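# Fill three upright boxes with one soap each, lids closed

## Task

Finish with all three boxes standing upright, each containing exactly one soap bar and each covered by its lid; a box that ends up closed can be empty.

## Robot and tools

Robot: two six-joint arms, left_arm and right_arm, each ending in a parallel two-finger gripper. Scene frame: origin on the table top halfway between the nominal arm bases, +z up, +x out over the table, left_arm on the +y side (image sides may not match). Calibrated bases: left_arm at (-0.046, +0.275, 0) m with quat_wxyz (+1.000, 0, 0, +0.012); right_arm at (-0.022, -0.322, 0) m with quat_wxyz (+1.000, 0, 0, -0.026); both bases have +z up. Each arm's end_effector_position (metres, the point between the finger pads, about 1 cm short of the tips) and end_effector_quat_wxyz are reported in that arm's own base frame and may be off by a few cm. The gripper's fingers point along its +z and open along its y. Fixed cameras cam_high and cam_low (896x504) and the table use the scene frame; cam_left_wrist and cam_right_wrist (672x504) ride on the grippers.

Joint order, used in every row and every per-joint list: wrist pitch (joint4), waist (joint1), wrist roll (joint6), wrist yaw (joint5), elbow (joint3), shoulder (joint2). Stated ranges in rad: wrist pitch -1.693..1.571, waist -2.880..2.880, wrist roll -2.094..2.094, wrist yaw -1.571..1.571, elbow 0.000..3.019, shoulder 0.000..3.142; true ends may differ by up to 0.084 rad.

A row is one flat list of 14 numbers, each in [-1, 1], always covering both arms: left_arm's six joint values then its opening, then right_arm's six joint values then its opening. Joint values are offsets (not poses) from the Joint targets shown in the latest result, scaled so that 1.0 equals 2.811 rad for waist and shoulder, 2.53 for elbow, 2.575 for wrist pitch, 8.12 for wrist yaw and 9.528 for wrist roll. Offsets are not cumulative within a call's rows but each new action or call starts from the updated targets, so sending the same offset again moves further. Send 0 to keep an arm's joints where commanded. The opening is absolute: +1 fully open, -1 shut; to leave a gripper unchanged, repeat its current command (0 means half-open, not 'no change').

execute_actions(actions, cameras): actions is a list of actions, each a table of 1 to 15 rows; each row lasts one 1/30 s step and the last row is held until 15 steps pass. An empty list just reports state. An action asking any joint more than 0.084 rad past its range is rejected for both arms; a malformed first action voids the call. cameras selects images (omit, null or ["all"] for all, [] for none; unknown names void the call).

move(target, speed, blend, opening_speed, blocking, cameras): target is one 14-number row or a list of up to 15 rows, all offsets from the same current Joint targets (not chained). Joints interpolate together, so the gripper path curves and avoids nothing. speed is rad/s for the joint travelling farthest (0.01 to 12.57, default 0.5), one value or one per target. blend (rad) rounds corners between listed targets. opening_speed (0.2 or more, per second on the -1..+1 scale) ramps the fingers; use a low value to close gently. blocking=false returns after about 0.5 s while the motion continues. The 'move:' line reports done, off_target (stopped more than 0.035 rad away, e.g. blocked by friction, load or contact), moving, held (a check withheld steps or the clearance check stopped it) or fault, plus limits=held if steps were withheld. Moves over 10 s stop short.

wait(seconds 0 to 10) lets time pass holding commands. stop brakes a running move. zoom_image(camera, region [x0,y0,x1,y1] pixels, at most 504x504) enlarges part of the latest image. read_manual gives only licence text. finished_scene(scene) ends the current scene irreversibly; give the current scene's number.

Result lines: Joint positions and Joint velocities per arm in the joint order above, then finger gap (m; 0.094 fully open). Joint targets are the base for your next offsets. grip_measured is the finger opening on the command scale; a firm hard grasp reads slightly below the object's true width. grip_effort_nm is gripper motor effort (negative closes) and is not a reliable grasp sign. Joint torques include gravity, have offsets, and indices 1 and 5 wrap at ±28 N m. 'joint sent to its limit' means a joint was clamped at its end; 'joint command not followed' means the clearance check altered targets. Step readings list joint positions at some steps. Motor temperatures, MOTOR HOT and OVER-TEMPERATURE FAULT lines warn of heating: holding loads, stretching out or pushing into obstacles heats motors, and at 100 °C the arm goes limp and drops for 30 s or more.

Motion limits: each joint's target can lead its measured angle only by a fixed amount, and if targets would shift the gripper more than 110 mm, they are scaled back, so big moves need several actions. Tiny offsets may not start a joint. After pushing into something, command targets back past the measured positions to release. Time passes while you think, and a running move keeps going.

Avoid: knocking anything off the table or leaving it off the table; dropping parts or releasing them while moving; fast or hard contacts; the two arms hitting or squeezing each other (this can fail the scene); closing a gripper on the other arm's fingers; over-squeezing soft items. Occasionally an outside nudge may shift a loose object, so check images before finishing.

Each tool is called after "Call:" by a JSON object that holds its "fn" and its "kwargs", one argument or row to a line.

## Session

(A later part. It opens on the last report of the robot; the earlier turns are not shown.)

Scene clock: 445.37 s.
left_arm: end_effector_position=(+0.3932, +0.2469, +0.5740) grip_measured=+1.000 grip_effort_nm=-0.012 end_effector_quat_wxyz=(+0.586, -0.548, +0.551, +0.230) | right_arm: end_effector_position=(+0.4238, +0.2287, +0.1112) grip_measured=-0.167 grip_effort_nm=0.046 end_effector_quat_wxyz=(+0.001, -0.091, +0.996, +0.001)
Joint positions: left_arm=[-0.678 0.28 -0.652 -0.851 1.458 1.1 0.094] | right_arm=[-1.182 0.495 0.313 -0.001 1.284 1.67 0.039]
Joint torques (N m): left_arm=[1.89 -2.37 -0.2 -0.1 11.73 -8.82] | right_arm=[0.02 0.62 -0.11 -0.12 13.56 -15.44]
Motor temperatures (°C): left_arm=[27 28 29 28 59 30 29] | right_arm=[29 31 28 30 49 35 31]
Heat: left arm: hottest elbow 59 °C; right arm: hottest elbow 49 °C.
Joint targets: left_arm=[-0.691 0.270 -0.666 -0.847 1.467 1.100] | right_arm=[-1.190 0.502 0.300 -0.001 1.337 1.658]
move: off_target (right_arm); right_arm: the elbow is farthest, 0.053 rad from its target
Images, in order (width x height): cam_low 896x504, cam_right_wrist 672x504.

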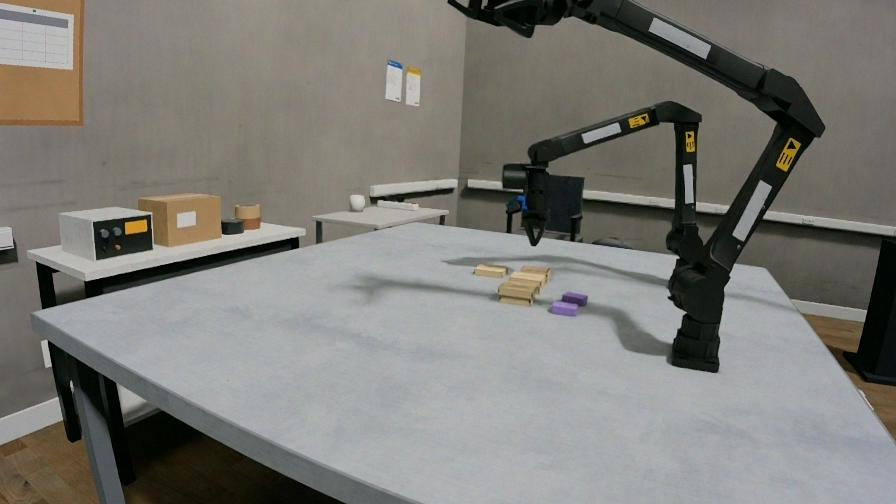

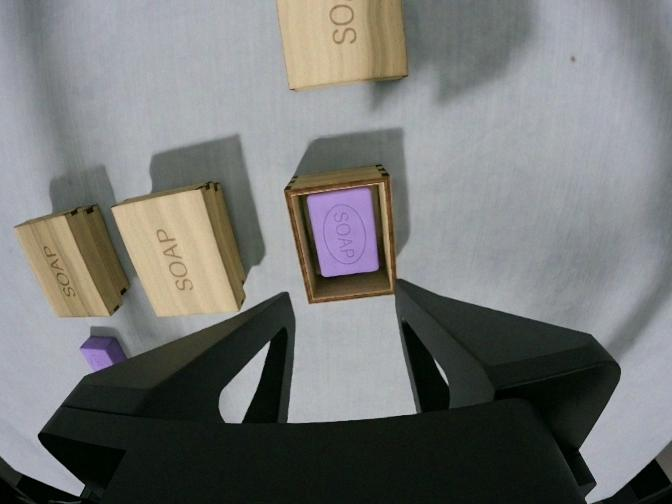

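Call:
{"fn": "move", "kwargs": {
  "target": [0,0,0,0,0,0,1,-0.0454,-0.0381,-0.0077,0,0.1743,0.1277,0.9],
  "speed": 0.4,
  "opening_speed": 1,
  "cameras": ["cam_right_wrist"]
}}

Call:
{"fn": "zoom_image", "kwargs": {
  "camera": "cam_right_wrist",
  "region": [230, 100, 460, 340]
}}

Scene clock: 475.10 s.
left_arm: end_effector_position=(+0.3932, +0.2469, +0.5740) grip_measured=+1.000 grip_effort_nm=-0.012 end_effector_quat_wxyz=(+0.586, -0.548, +0.551, +0.230) | right_arm: end_effector_position=(+0.5595, +0.2353, +0.0998) grip_measured=+0.898 grip_effort_nm=0.046 end_effector_quat_wxyz=(+0.000, -0.079, +0.997, +0.001)
Joint positions: left_arm=[-0.678 0.28 -0.652 -0.851 1.458 1.1 0.094] | right_arm=[-1.299 0.399 0.241 -0.001 1.721 1.993 0.089]
Joint torques (N m): left_arm=[1.89 -2.37 -0.2 -0.1 11.74 -8.82] | right_arm=[0.09 -0.26 -0.12 -0.12 14.26 -17.9]
Motor temperatures (°C): left_arm=[27 28 29 28 59 30 29] | right_arm=[29 31 28 30 53 35 31]
Heat: left arm: hottest elbow 59 °C; right arm: hottest elbow 53 °C.
Joint targets: left_arm=[-0.691 0.270 -0.666 -0.847 1.467 1.100] | right_arm=[-1.306 0.395 0.227 -0.001 1.778 2.017]
move: off_target (right_arm); right_arm: the elbow is farthest, 0.057 rad from its target

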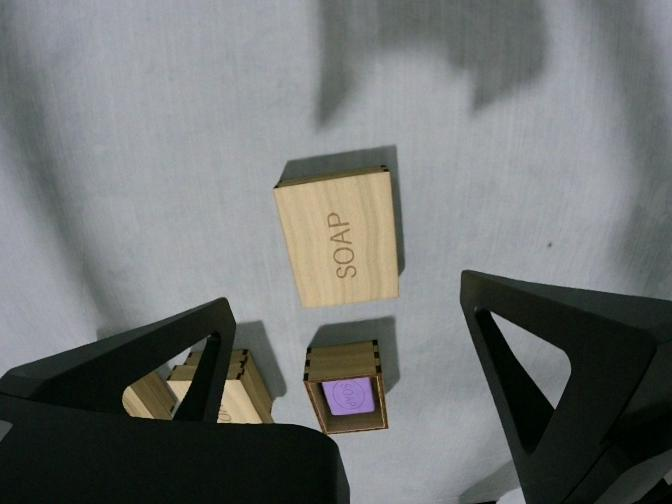

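Scaled by 2.100 (camera's finer frame: 960x720).

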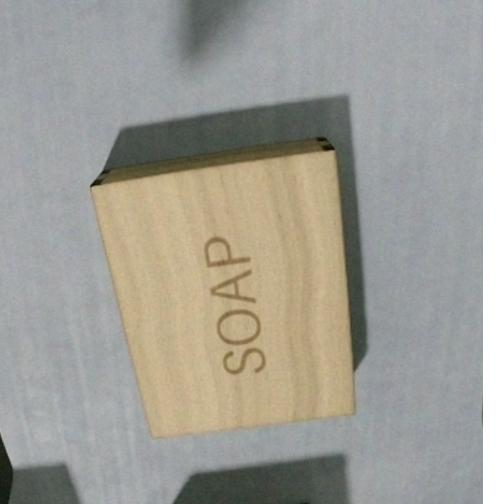

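Call:
{"fn": "move", "kwargs": {
  "target": [
    [0,0,0,0,0,0,1,0.04,0.006,-0.001,0,-0.0478,0.0117,0.9],
    [0,0,0,0,0,0,1,0.073,0.006,-0.001,0,-0.0648,0.0281,0.9]
  ],
  "speed": 0.2,
  "cameras": ["cam_right_wrist"]
}}

Scene clock: 504.43 s.
left_arm: end_effector_position=(+0.3932, +0.2469, +0.5740) grip_measured=+1.000 grip_effort_nm=-0.017 end_effector_quat_wxyz=(+0.586, -0.548, +0.551, +0.230) | right_arm: end_effector_position=(+0.5571, +0.2391, +0.0183) grip_measured=+0.898 grip_effort_nm=0.046 end_effector_quat_wxyz=(-0.003, -0.087, +0.996, +0.000)
Joint positions: left_arm=[-0.678 0.28 -0.652 -0.851 1.458 1.1 0.094] | right_arm=[-1.128 0.406 0.231 -0.001 1.624 2.072 0.089]
Joint torques (N m): left_arm=[1.88 -2.32 -0.2 -0.11 11.73 -8.82] | right_arm=[0.72 0.62 -0.11 -0.12 8.05 -18.49]
Motor temperatures (°C): left_arm=[27 28 29 28 59 30 29] | right_arm=[29 31 28 30 54 36 30]
Heat: left arm: hottest elbow 59 °C; right arm: hottest elbow 54 °C.
Joint targets: left_arm=[-0.691 0.270 -0.666 -0.847 1.467 1.100] | right_arm=[-1.119 0.412 0.217 -0.001 1.615 2.096]
move: done

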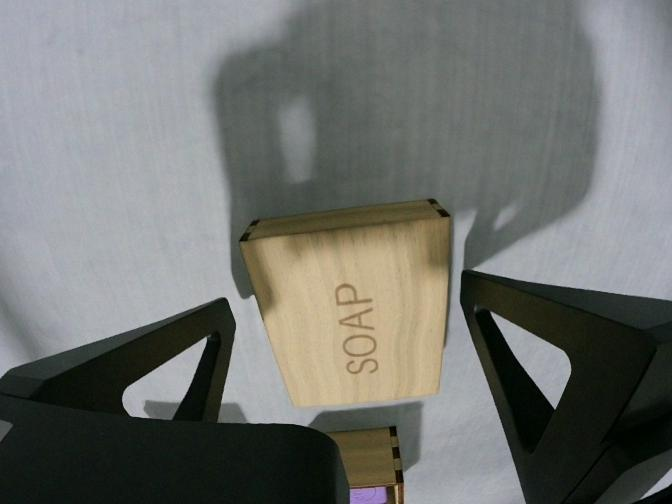

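Call:
{"fn": "move", "kwargs": {
  "target": [0,0,0,0,0,0,1,0,0,0,0,0,0,0.22],
  "opening_speed": 0.3,
  "cameras": ["cam_right_wrist"]
}}

Call:
{"fn": "zoom_image", "kwargs": {
  "camera": "cam_right_wrist",
  "region": [210, 150, 460, 440]
}}

Scene clock: 515.07 s.
left_arm: end_effector_position=(+0.3932, +0.2469, +0.5740) grip_measured=+1.000 grip_effort_nm=-0.012 end_effector_quat_wxyz=(+0.586, -0.548, +0.551, +0.230) | right_arm: end_effector_position=(+0.5571, +0.2391, +0.0183) grip_measured=+0.361 grip_effort_nm=-1.072 end_effector_quat_wxyz=(-0.003, -0.088, +0.996, +0.000)
Joint positions: left_arm=[-0.678 0.28 -0.652 -0.851 1.458 1.1 0.094] | right_arm=[-1.128 0.406 0.23 -0.001 1.624 2.072 0.064]
Joint torques (N m): left_arm=[1.89 -2.32 -0.2 -0.11 11.73 -8.88] | right_arm=[0.72 0.56 -0.11 -0.13 8.05 -18.26]
Motor temperatures (°C): left_arm=[27 28 29 28 59 30 29] | right_arm=[29 31 28 30 54 36 30]
Heat: left arm: hottest elbow 59 °C; right arm: hottest elbow 54 °C.
Joint targets: left_arm=[-0.691 0.270 -0.666 -0.847 1.467 1.100] | right_arm=[-1.119 0.412 0.217 -0.001 1.615 2.096]
move: done

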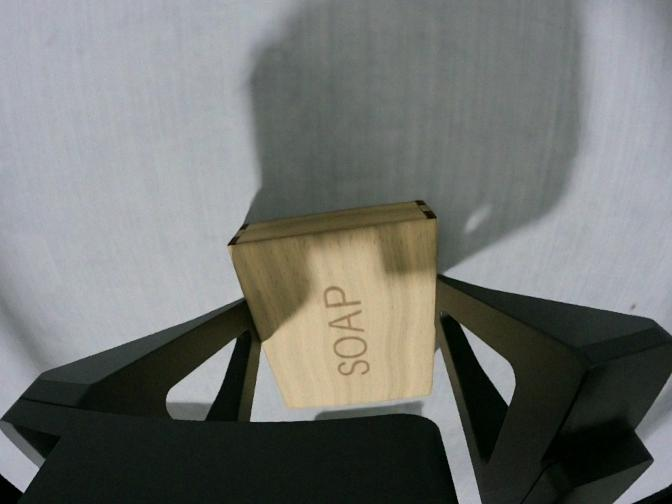

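Scaled by 1.738 (camera's finer frame: 960x720).

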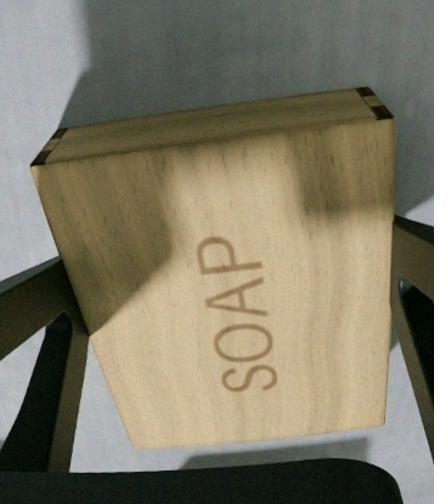

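Call:
{"fn": "move", "kwargs": {
  "target": [
    [0,0,0,0,0,0,1,-0.0233,0,0,0,0.0356,-0.0285,0.22],
    [0,0,0,0,0,0,1,0.012,0.0297,0.0117,0,-0.1498,-0.1384,0.22]
  ],
  "speed": 0.3,
  "cameras": ["cam_right_wrist","cam_low"]
}}

Call:
{"fn": "zoom_image", "kwargs": {
  "camera": "cam_low",
  "region": [495, 235, 565, 305]
}}

Scene clock: 554.87 s.
left_arm: end_effector_position=(+0.3932, +0.2469, +0.5740) grip_measured=+1.000 grip_effort_nm=-0.002 end_effector_quat_wxyz=(+0.586, -0.548, +0.551, +0.230) | right_arm: end_effector_position=(+0.4283, +0.2282, +0.0736) grip_measured=+0.360 grip_effort_nm=-1.077 end_effector_quat_wxyz=(-0.001, -0.088, +0.996, +0.000)
Joint positions: left_arm=[-0.678 0.28 -0.652 -0.851 1.458 1.1 0.094] | right_arm=[-1.097 0.49 0.315 -0.001 1.247 1.723 0.064]
Joint torques (N m): left_arm=[1.89 -2.32 -0.2 -0.11 11.74 -8.82] | right_arm=[0.75 0.56 0.13 -0.12 7.75 -16.38]
Motor temperatures (°C): left_arm=[27 28 29 28 59 30 29] | right_arm=[29 31 28 30 52 37 32]
Heat: left arm: hottest elbow 59 °C; right arm: hottest elbow 52 °C.
Joint targets: left_arm=[-0.691 0.270 -0.666 -0.847 1.467 1.100] | right_arm=[-1.088 0.496 0.329 -0.001 1.235 1.707]
move: done
Images, in order (width x height): cam_low 896x504, cam_right_wrist 672x504.

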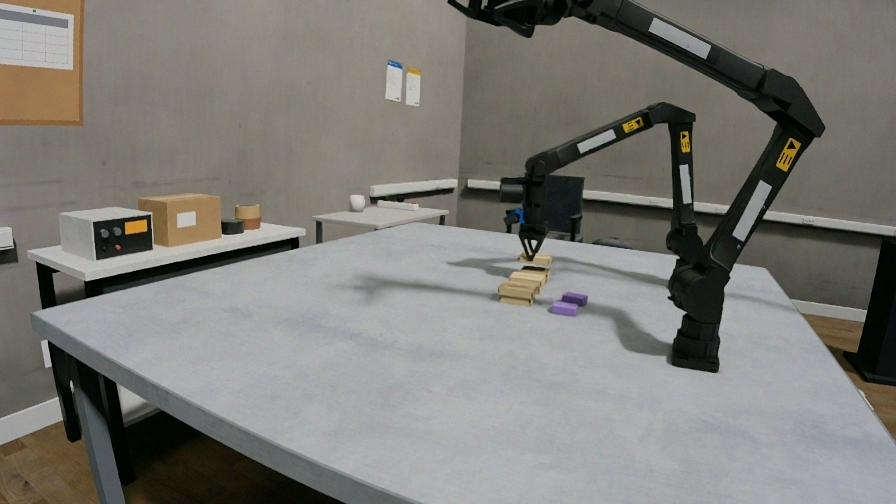

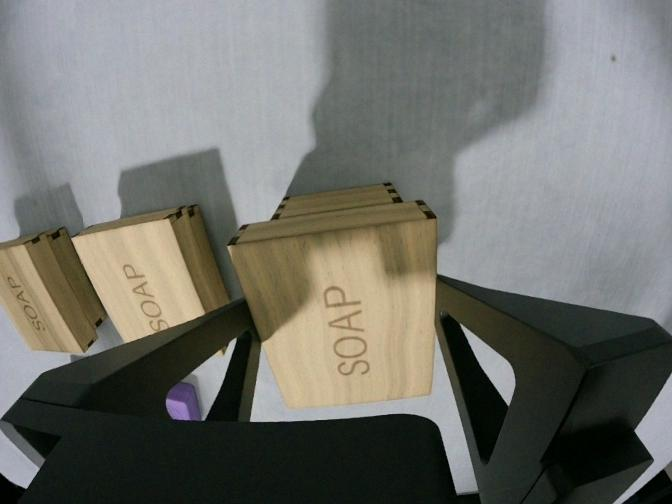

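Scaled by 7.200 (camera's finer frame: 1280x720).

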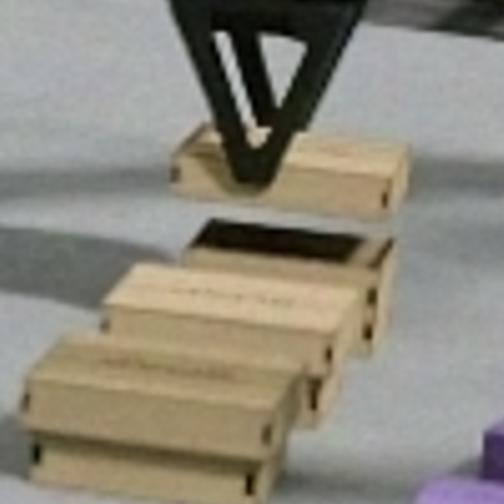

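Call:
{"fn": "move", "kwargs": {
  "target": [
    [0,0,0,0,0,0,1,0,0.0023,0,0,0,0,0.22],
    [0,0,0,0,0,0,1,0.0183,0.0023,0,0,-0.0083,0.0185,0.22]
  ],
  "speed": 0.12,
  "cameras": ["cam_right_wrist","cam_low"]
}}

Call:
{"fn": "zoom_image", "kwargs": {
  "camera": "cam_low",
  "region": [495, 235, 565, 305]
}}

Call:
{"fn": "zoom_image", "kwargs": {
  "camera": "cam_right_wrist",
  "region": [210, 150, 460, 440]
}}

Scene clock: 568.43 s.
left_arm: end_effector_position=(+0.3932, +0.2469, +0.5740) grip_measured=+1.000 grip_effort_nm=-0.007 end_effector_quat_wxyz=(+0.586, -0.548, +0.551, +0.230) | right_arm: end_effector_position=(+0.4279, +0.2305, +0.0588) grip_measured=+0.360 grip_effort_nm=-1.082 end_effector_quat_wxyz=(+0.003, -0.089, +0.996, +0.002)
Joint positions: left_arm=[-0.678 0.28 -0.652 -0.851 1.458 1.1 0.094] | right_arm=[-1.05 0.495 0.316 -0.001 1.224 1.738 0.064]
Joint torques (N m): left_arm=[1.88 -2.32 -0.2 -0.11 11.73 -8.82] | right_arm=[0.76 0.67 0.13 -0.12 7.75 -13.63]
Motor temperatures (°C): left_arm=[27 28 29 28 59 30 29] | right_arm=[29 31 28 30 51 38 32]
Heat: left arm: hottest elbow 59 °C; right arm: hottest elbow 51 °C.
Joint targets: left_arm=[-0.691 0.270 -0.666 -0.847 1.467 1.100] | right_arm=[-1.041 0.502 0.329 -0.001 1.214 1.759]
move: done
Images, in order (width x height): cam_low 896x504, cam_right_wrist 672x504.

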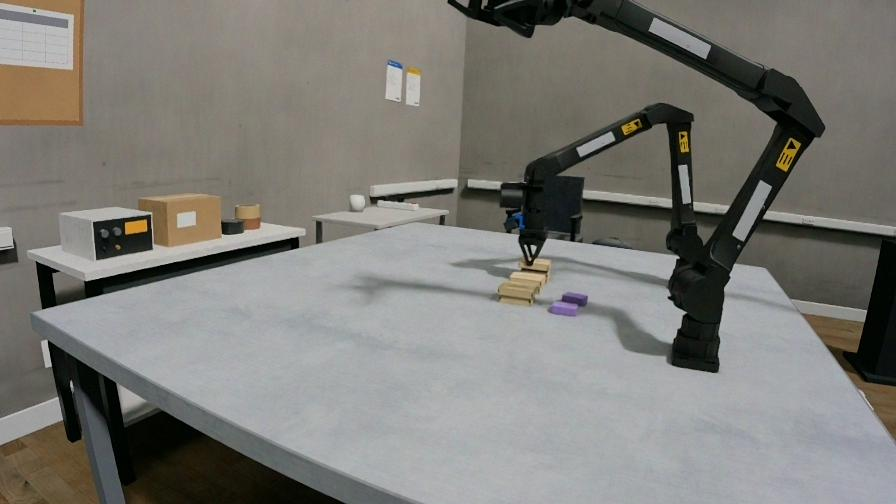

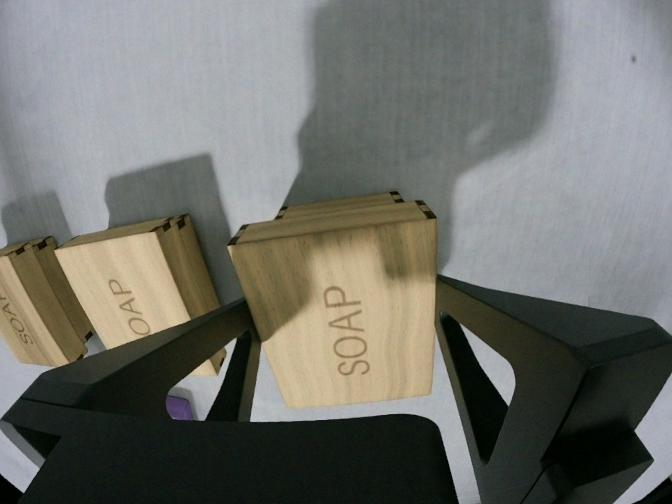

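Scaled by 7.200 (camera's finer frame: 1280x720).

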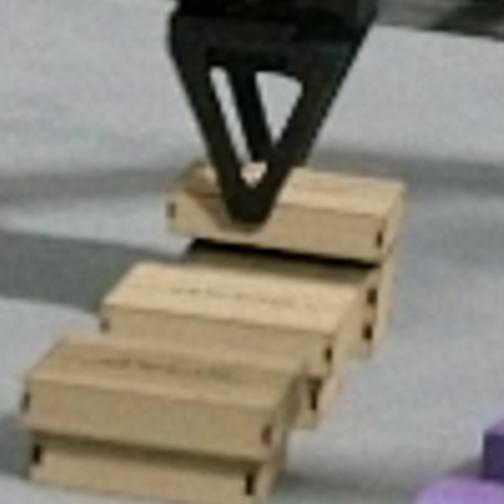

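Scaled by 1.738 (camera's finer frame: 960x720).

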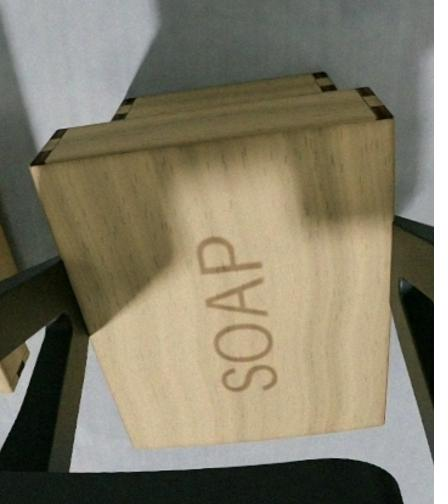

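Call:
{"fn": "move", "kwargs": {
  "target": [0,0,0,0,0,0,1,0.0047,0,0,0,-0.0032,0.0025,0.22],
  "speed": 0.05,
  "cameras": ["cam_low"]
}}

Call:
{"fn": "zoom_image", "kwargs": {
  "camera": "cam_low",
  "region": [495, 235, 565, 305]
}}

Scene clock: 587.10 s.
left_arm: end_effector_position=(+0.3932, +0.2469, +0.5740) grip_measured=+1.000 grip_effort_nm=-0.007 end_effector_quat_wxyz=(+0.586, -0.548, +0.551, +0.230) | right_arm: end_effector_position=(+0.4273, +0.2304, +0.0540) grip_measured=+0.360 grip_effort_nm=-1.077 end_effector_quat_wxyz=(+0.002, -0.090, +0.996, +0.002)
Joint positions: left_arm=[-0.678 0.28 -0.652 -0.851 1.458 1.1 0.094] | right_arm=[-1.038 0.495 0.316 -0.001 1.217 1.744 0.064]
Joint torques (N m): left_arm=[1.91 -2.37 -0.2 -0.11 11.75 -8.82] | right_arm=[0.75 0.67 0.13 -0.12 7.62 -13.57]
Motor temperatures (°C): left_arm=[27 28 29 28 59 30 29] | right_arm=[29 31 28 30 50 38 32]
Heat: left arm: hottest elbow 59 °C; right arm: hottest elbow 50 °C.
Joint targets: left_arm=[-0.691 0.270 -0.666 -0.847 1.467 1.100] | right_arm=[-1.029 0.502 0.329 -0.001 1.206 1.766]
move: done

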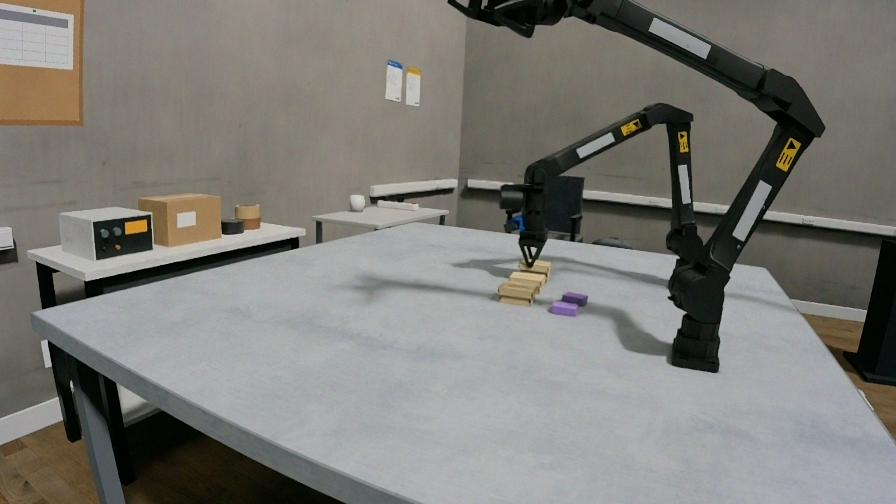

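Scaled by 7.200 (camera's finer frame: 1280x720).

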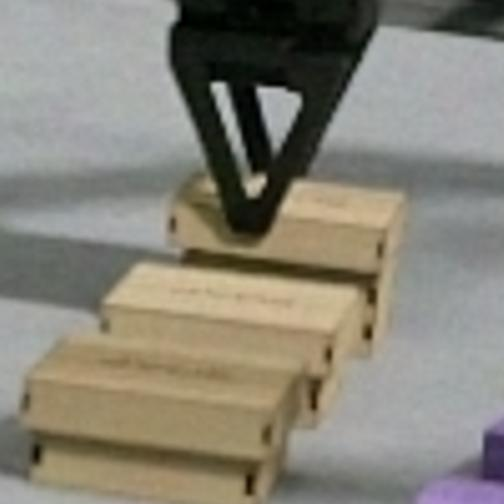

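Call:
{"fn": "move", "kwargs": {
  "target": [0,0,0,0,0,0,1,0.0028,0,0,0,-0.0016,0.0016,0.22],
  "speed": 0.05,
  "cameras": []
}}

Call:
{"fn": "move", "kwargs": {
  "target": [0,0,0,0,0,0,1,0,0,0,0,0,0,0.46],
  "opening_speed": 0.2,
  "cameras": ["cam_low","cam_right_wrist"]
}}

Call:
{"fn": "zoom_image", "kwargs": {
  "camera": "cam_low",
  "region": [495, 235, 565, 305]
}}

Call:
{"fn": "zoom_image", "kwargs": {
  "camera": "cam_right_wrist",
  "region": [210, 150, 460, 440]
}}

Scene clock: 597.20 s.
left_arm: end_effector_position=(+0.3932, +0.2469, +0.5740) grip_measured=+1.000 grip_effort_nm=-0.002 end_effector_quat_wxyz=(+0.586, -0.548, +0.551, +0.230) | right_arm: end_effector_position=(+0.4282, +0.2309, +0.0538) grip_measured=+0.360 grip_effort_nm=-1.072 end_effector_quat_wxyz=(+0.004, -0.090, +0.996, +0.002)
Joint positions: left_arm=[-0.678 0.28 -0.652 -0.851 1.458 1.1 0.094] | right_arm=[-1.033 0.495 0.316 -0.001 1.217 1.744 0.064]
Joint torques (N m): left_arm=[1.89 -2.32 -0.2 -0.1 11.74 -8.82] | right_arm=[0.87 0.67 0.13 -0.12 7.28 -13.04]
Motor temperatures (°C): left_arm=[27 28 29 28 59 30 29] | right_arm=[29 31 28 30 49 38 32]
Heat: left arm: hottest elbow 59 °C; right arm: hottest elbow 49 °C.
Joint targets: left_arm=[-0.691 0.270 -0.666 -0.847 1.467 1.100] | right_arm=[-1.021 0.502 0.329 -0.001 1.202 1.771]
move: done

Scene clock: 598.67 s.
left_arm: end_effector_position=(+0.3932, +0.2469, +0.5740) grip_measured=+1.000 grip_effort_nm=-0.007 end_effector_quat_wxyz=(+0.586, -0.548, +0.551, +0.230) | right_arm: end_effector_position=(+0.4288, +0.2312, +0.0527) grip_measured=+0.457 grip_effort_nm=0.046 end_effector_quat_wxyz=(+0.005, -0.090, +0.996, +0.003)
Joint positions: left_arm=[-0.678 0.28 -0.652 -0.851 1.458 1.1 0.094] | right_arm=[-1.03 0.495 0.316 -0.001 1.217 1.746 0.068]
Joint torques (N m): left_arm=[1.89 -2.37 -0.2 -0.1 11.73 -8.82] | right_arm=[0.72 0.67 0.13 -0.12 7.27 -13.27]
Motor temperatures (°C): left_arm=[27 28 29 28 59 30 29] | right_arm=[29 31 28 30 49 38 32]
Heat: left arm: hottest elbow 59 °C; right arm: hottest elbow 49 °C.
Joint targets: left_arm=[-0.691 0.270 -0.666 -0.847 1.467 1.100] | right_arm=[-1.021 0.502 0.329 -0.001 1.202 1.771]
move: done

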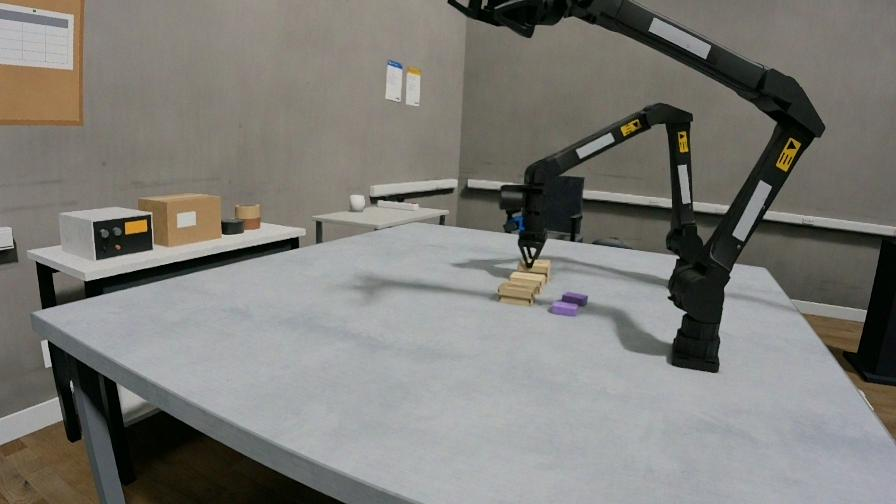

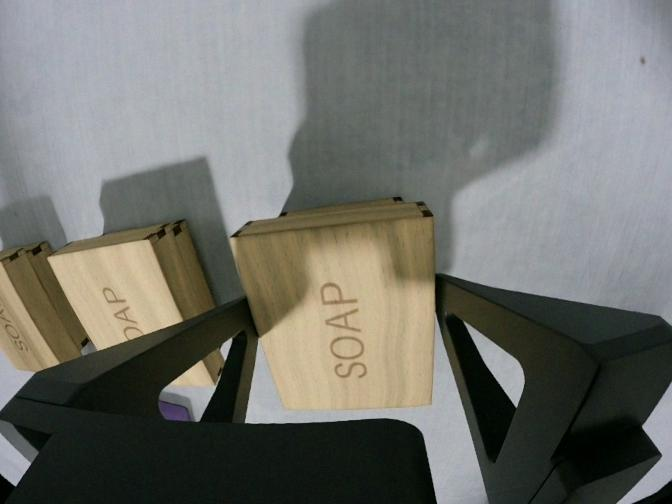

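Scaled by 7.200 (camera's finer frame: 1280x720).

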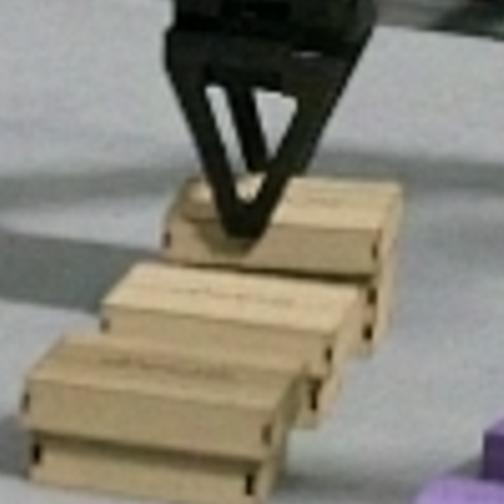

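Scaled by 1.738 (camera's finer frame: 960x720).

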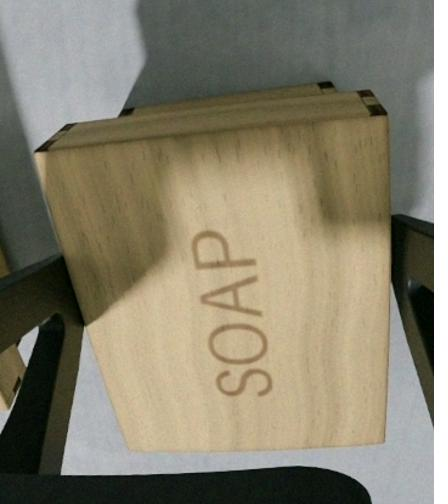

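Call:
{"fn": "move", "kwargs": {
  "target": [0,0,0,0,0,0,1,0,0,0,0,0,0,0.22],
  "opening_speed": 0.25,
  "cameras": ["cam_right_wrist"]
}}

Call:
{"fn": "move", "kwargs": {
  "target": [0,0,0,0,0,0,1,-0.0095,0,0,0,0.004,-0.002,0.22],
  "speed": 0.06,
  "cameras": ["cam_right_wrist","cam_low"]
}}

Call:
{"fn": "zoom_image", "kwargs": {
  "camera": "cam_low",
  "region": [495, 235, 565, 305]
}}

Call:
{"fn": "zoom_image", "kwargs": {
  "camera": "cam_right_wrist",
  "region": [210, 150, 460, 440]
}}

Scene clock: 613.83 s.
left_arm: end_effector_position=(+0.3932, +0.2469, +0.5740) grip_measured=+1.000 grip_effort_nm=-0.012 end_effector_quat_wxyz=(+0.586, -0.548, +0.551, +0.230) | right_arm: end_effector_position=(+0.4288, +0.2312, +0.0527) grip_measured=+0.357 grip_effort_nm=-1.077 end_effector_quat_wxyz=(+0.005, -0.090, +0.996, +0.003)
Joint positions: left_arm=[-0.678 0.28 -0.652 -0.851 1.458 1.1 0.094] | right_arm=[-1.03 0.495 0.316 -0.001 1.217 1.746 0.064]
Joint torques (N m): left_arm=[1.89 -2.37 -0.2 -0.11 11.73 -8.82] | right_arm=[0.75 0.67 0.13 -0.12 7.27 -13.27]
Motor temperatures (°C): left_arm=[27 28 29 28 59 30 29] | right_arm=[29 31 28 30 48 37 31]
Heat: left arm: hottest elbow 59 °C; right arm: hottest elbow 48 °C.
Joint targets: left_arm=[-0.691 0.270 -0.666 -0.847 1.467 1.100] | right_arm=[-1.021 0.502 0.329 -0.001 1.202 1.771]
move: done

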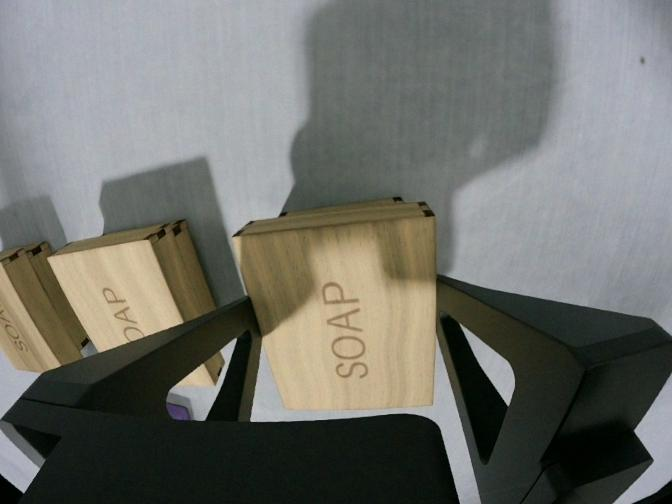

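Scene clock: 614.70 s.
left_arm: end_effector_position=(+0.3932, +0.2469, +0.5740) grip_measured=+1.000 grip_effort_nm=-0.007 end_effector_quat_wxyz=(+0.586, -0.548, +0.551, +0.230) | right_arm: end_effector_position=(+0.4272, +0.2303, +0.0527) grip_measured=+0.356 grip_effort_nm=-1.077 end_effector_quat_wxyz=(+0.001, -0.090, +0.996, +0.001)
Joint positions: left_arm=[-0.678 0.28 -0.652 -0.851 1.458 1.1 0.094] | right_arm=[-1.038 0.495 0.316 -0.001 1.217 1.746 0.064]
Joint torques (N m): left_arm=[1.89 -2.37 -0.2 -0.11 11.73 -8.82] | right_arm=[0.12 0.67 0.13 -0.12 8.1 -13.68]
Motor temperatures (°C): left_arm=[27 28 29 28 59 30 29] | right_arm=[29 31 28 30 48 37 31]
Heat: left arm: hottest elbow 59 °C; right arm: hottest elbow 48 °C.
Joint targets: left_arm=[-0.691 0.270 -0.666 -0.847 1.467 1.100] | right_arm=[-1.046 0.502 0.329 -0.001 1.212 1.765]
move: done
Images, in order (width x height): cam_low 896x504, cam_right_wrist 672x504.

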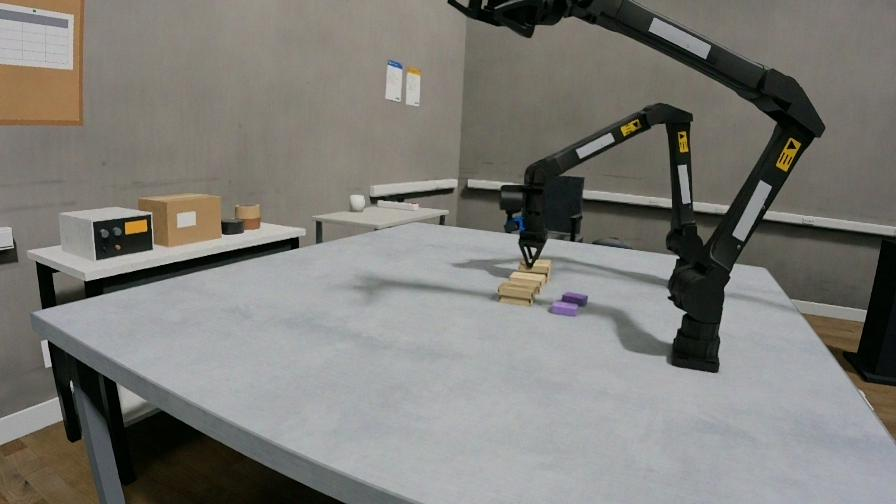

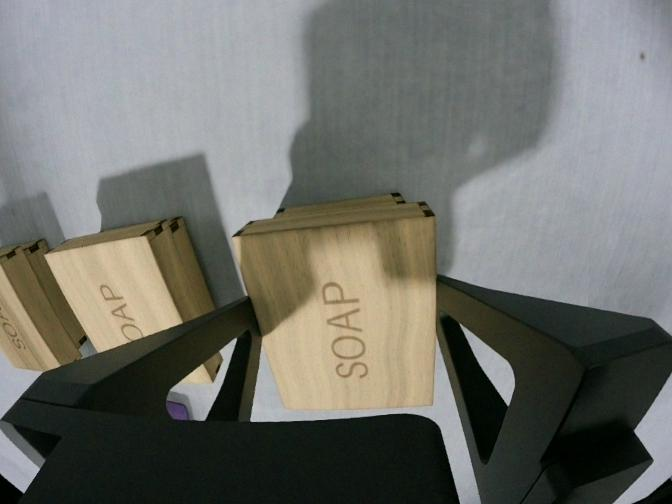

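Scaled by 7.200 (camera's finer frame: 1280x720).

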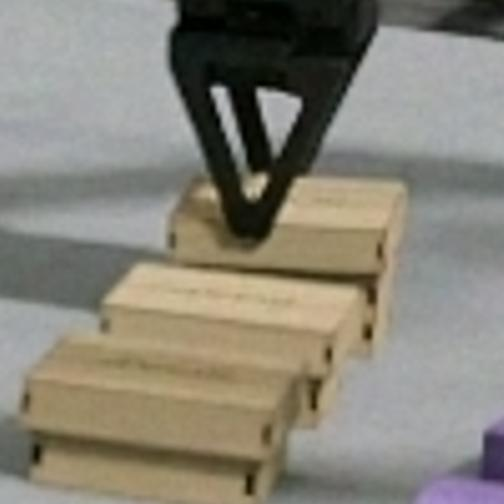

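Scaled by 1.738 (camera's finer frame: 960x720).

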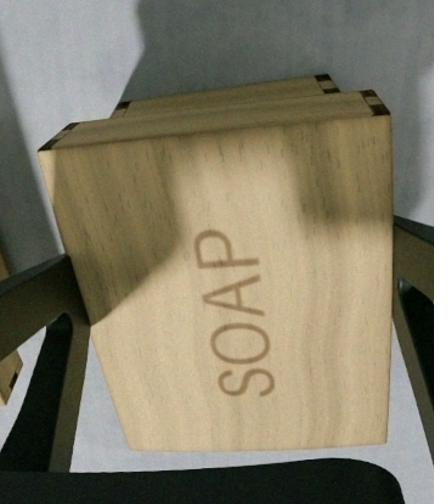

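Call:
{"fn": "move", "kwargs": {
  "target": [0,0,0,0,0,0,1,0,0,0,0,0,0,0.46],
  "opening_speed": 0.2,
  "cameras": ["cam_low","cam_right_wrist"]
}}

Call:
{"fn": "zoom_image", "kwargs": {
  "camera": "cam_low",
  "region": [495, 235, 565, 305]
}}

Call:
{"fn": "zoom_image", "kwargs": {
  "camera": "cam_right_wrist",
  "region": [210, 150, 460, 440]
}}

Scene clock: 630.33 s.
left_arm: end_effector_position=(+0.3932, +0.2469, +0.5740) grip_measured=+1.000 grip_effort_nm=-0.017 end_effector_quat_wxyz=(+0.586, -0.548, +0.551, +0.230) | right_arm: end_effector_position=(+0.4271, +0.2303, +0.0527) grip_measured=+0.457 grip_effort_nm=0.051 end_effector_quat_wxyz=(+0.001, -0.090, +0.996, +0.001)
Joint positions: left_arm=[-0.678 0.28 -0.652 -0.851 1.458 1.1 0.094] | right_arm=[-1.038 0.495 0.316 -0.001 1.217 1.746 0.068]
Joint torques (N m): left_arm=[1.88 -2.37 -0.2 -0.1 11.73 -8.82] | right_arm=[0.1 0.67 0.13 -0.12 8.12 -13.68]
Motor temperatures (°C): left_arm=[27 28 29 28 59 30 29] | right_arm=[29 31 28 30 48 37 32]
Heat: left arm: hottest elbow 59 °C; right arm: hottest elbow 48 °C.
Joint targets: left_arm=[-0.691 0.270 -0.666 -0.847 1.467 1.100] | right_arm=[-1.046 0.502 0.329 -0.001 1.212 1.765]
move: done

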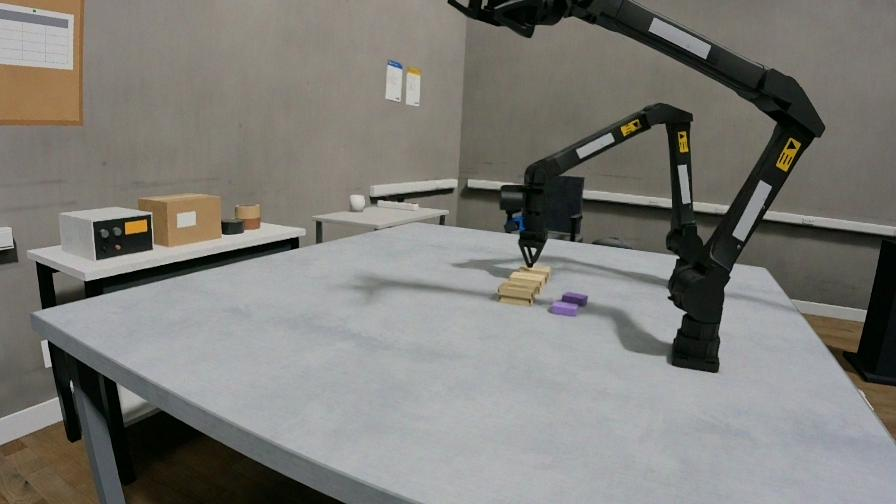

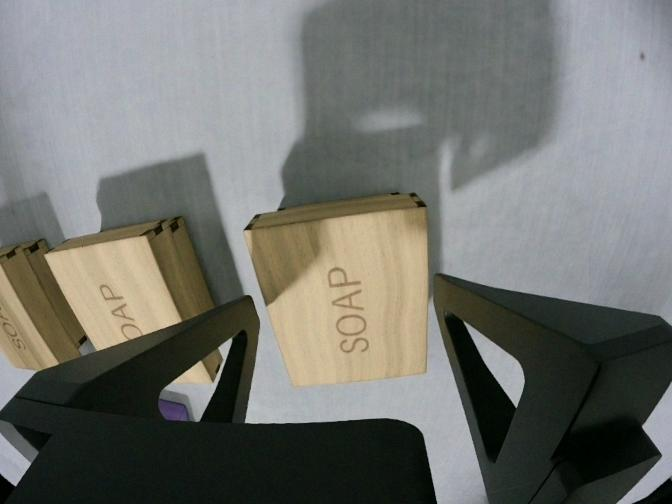

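Scaled by 7.200 (camera's finer frame: 1280x720).

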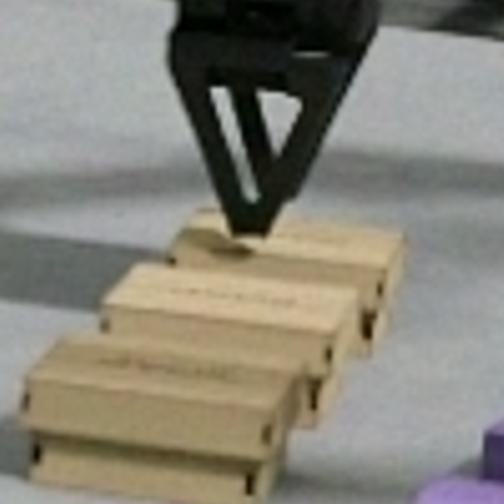

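Scaled by 1.738 (camera's finer frame: 960x720).

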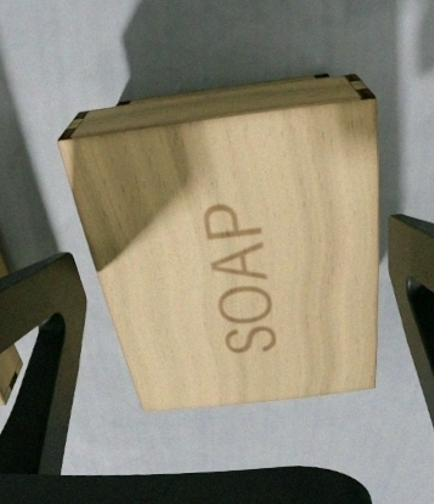

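Call:
{"fn": "move", "kwargs": {
  "target": [
    [0,0,0,0,0,0,1,0,0,0,0,0.0316,-0.0356,0.46],
    [0,0,0,0,0,0,1,-0.1181,0.1192,0.0372,0,0.2134,0.0658,0.9]
  ],
  "speed": 0.45,
  "cameras": ["cam_right_wrist"]
}}

Call:
{"fn": "zoom_image", "kwargs": {
  "camera": "cam_right_wrist",
  "region": [230, 100, 460, 340]
}}

Scene clock: 648.37 s.
left_arm: end_effector_position=(+0.3932, +0.2469, +0.5740) grip_measured=+1.000 grip_effort_nm=-0.012 end_effector_quat_wxyz=(+0.586, -0.548, +0.551, +0.230) | right_arm: end_effector_position=(+0.3914, +0.4388, +0.1305) grip_measured=+0.897 grip_effort_nm=0.051 end_effector_quat_wxyz=(+0.000, -0.087, +0.996, +0.001)
Joint positions: left_arm=[-0.678 0.28 -0.652 -0.851 1.458 1.1 0.094] | right_arm=[-1.342 0.843 0.67 -0.001 1.694 1.922 0.089]
Joint torques (N m): left_arm=[1.89 -2.37 -0.2 -0.11 11.73 -8.82] | right_arm=[0.09 -0.44 0.13 -0.1 14.43 -16.67]
Motor temperatures (°C): left_arm=[27 27 29 28 59 30 29] | right_arm=[29 31 28 30 49 37 31]
Heat: left arm: hottest elbow 59 °C; right arm: hottest elbow 49 °C.
Joint targets: left_arm=[-0.691 0.270 -0.666 -0.847 1.467 1.100] | right_arm=[-1.350 0.837 0.683 -0.001 1.752 1.950]
move: off_target (right_arm); target 2's new numbers were sent with right_arm's elbow 0.058 rad from that target; right_arm: the elbow is farthest, 0.058 rad from its target

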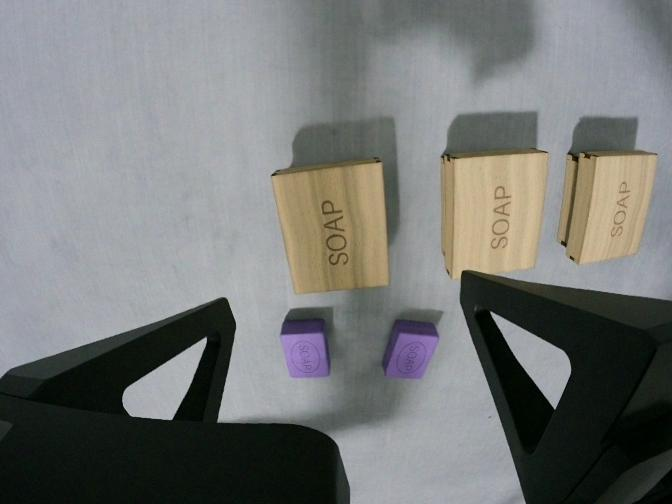

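Scaled by 2.100 (camera's finer frame: 960x720).

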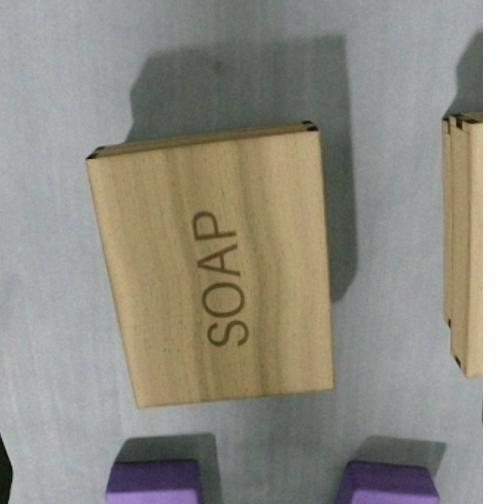

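Call:
{"fn": "move", "kwargs": {
  "target": [0,0,0,0,0,0,1,0.0641,0.0078,0.0022,0,-0.0553,0.0256,0.9],
  "speed": 0.25,
  "cameras": ["cam_right_wrist"]
}}

Scene clock: 671.87 s.
left_arm: end_effector_position=(+0.3932, +0.2469, +0.5740) grip_measured=+1.000 grip_effort_nm=-0.012 end_effector_quat_wxyz=(+0.586, -0.548, +0.551, +0.230) | right_arm: end_effector_position=(+0.3914, +0.4478, +0.0566) grip_measured=+0.898 grip_effort_nm=0.046 end_effector_quat_wxyz=(-0.003, -0.081, +0.997, -0.002)
Joint positions: left_arm=[-0.678 0.28 -0.652 -0.851 1.458 1.1 0.094] | right_arm=[-1.194 0.853 0.691 -0.001 1.62 2.004 0.089]
Joint torques (N m): left_arm=[1.88 -2.32 -0.2 -0.11 11.73 -8.82] | right_arm=[0.7 0.56 0.14 -0.1 8.34 -17.85]
Motor temperatures (°C): left_arm=[27 27 29 28 59 30 29] | right_arm=[29 31 28 30 52 37 31]
Heat: left arm: hottest elbow 59 °C; right arm: hottest elbow 52 °C.
Joint targets: left_arm=[-0.691 0.270 -0.666 -0.847 1.467 1.100] | right_arm=[-1.185 0.859 0.704 -0.001 1.612 2.022]
move: done

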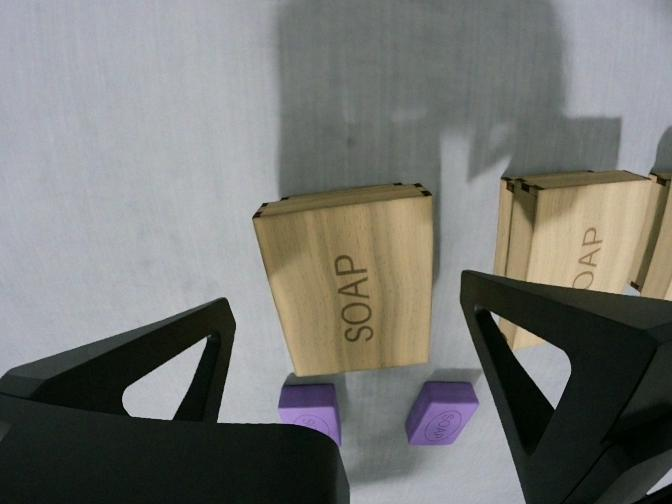

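Call:
{"fn": "move", "kwargs": {
  "target": [
    [0,0,0,0,0,0,1,0,-0.005,0,0,0,0,0.9],
    [0,0,0,0,0,0,1,0.0206,-0.005,0,0,-0.0095,0.0092,0.9]
  ],
  "speed": 0.12,
  "cameras": ["cam_right_wrist","cam_low"]
}}

Call:
{"fn": "zoom_image", "kwargs": {
  "camera": "cam_low",
  "region": [490, 250, 560, 320]
}}

Scene clock: 686.83 s.
left_arm: end_effector_position=(+0.3932, +0.2469, +0.5740) grip_measured=+1.000 grip_effort_nm=-0.017 end_effector_quat_wxyz=(+0.586, -0.548, +0.551, +0.230) | right_arm: end_effector_position=(+0.3936, +0.4498, +0.0382) grip_measured=+0.898 grip_effort_nm=0.051 end_effector_quat_wxyz=(+0.002, -0.081, +0.997, +0.002)
Joint positions: left_arm=[-0.678 0.28 -0.652 -0.851 1.458 1.1 0.094] | right_arm=[-1.141 0.853 0.691 -0.001 1.598 2.023 0.089]
Joint torques (N m): left_arm=[1.89 -2.32 -0.2 -0.11 11.71 -8.82] | right_arm=[0.77 -0.67 0.13 -0.1 8.05 -17.67]
Motor temperatures (°C): left_arm=[27 27 29 28 59 30 29] | right_arm=[29 31 28 30 51 38 31]
Heat: left arm: hottest elbow 59 °C; right arm: hottest elbow 51 °C.
Joint targets: left_arm=[-0.691 0.270 -0.666 -0.847 1.467 1.100] | right_arm=[-1.132 0.845 0.704 -0.001 1.588 2.048]
move: done
Images, in order (width x height): cam_low 896x504, cam_right_wrist 672x504.

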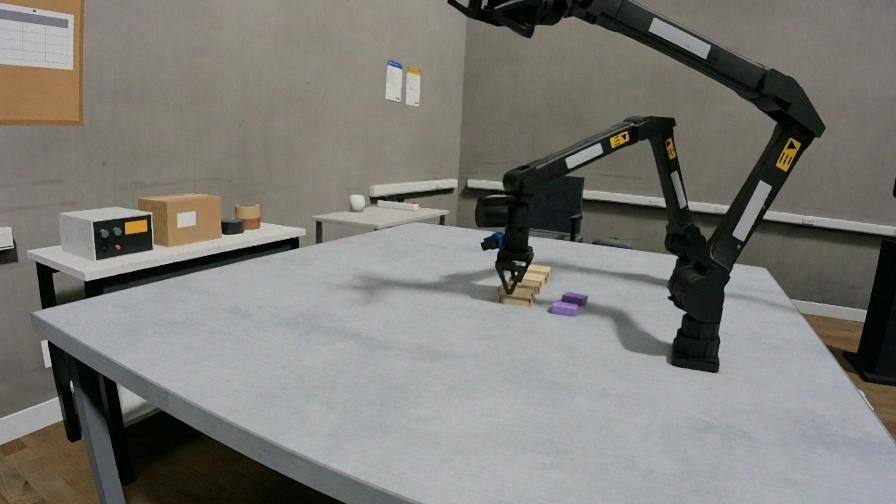

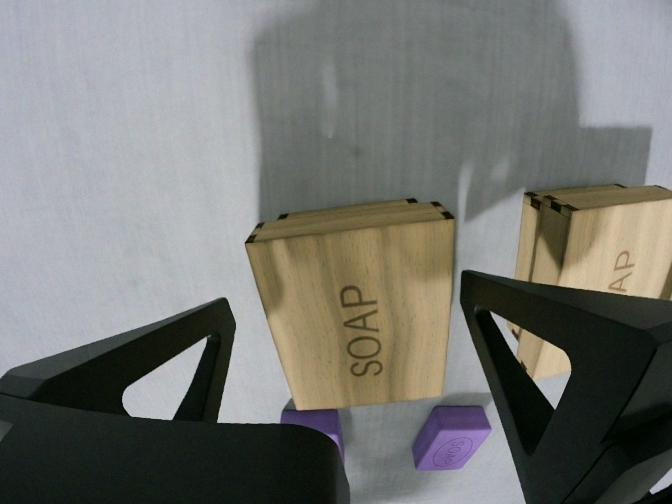

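Scaled by 7.200 (camera's finer frame: 1280x720).

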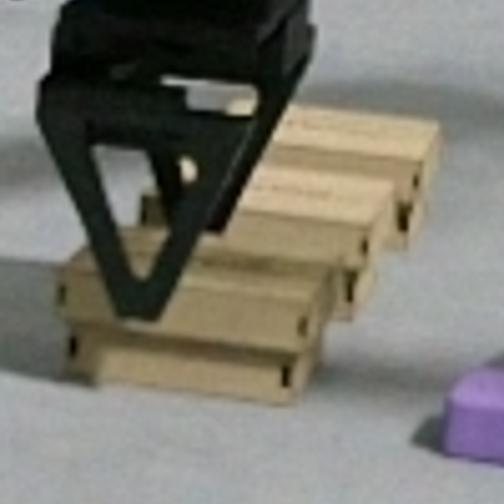

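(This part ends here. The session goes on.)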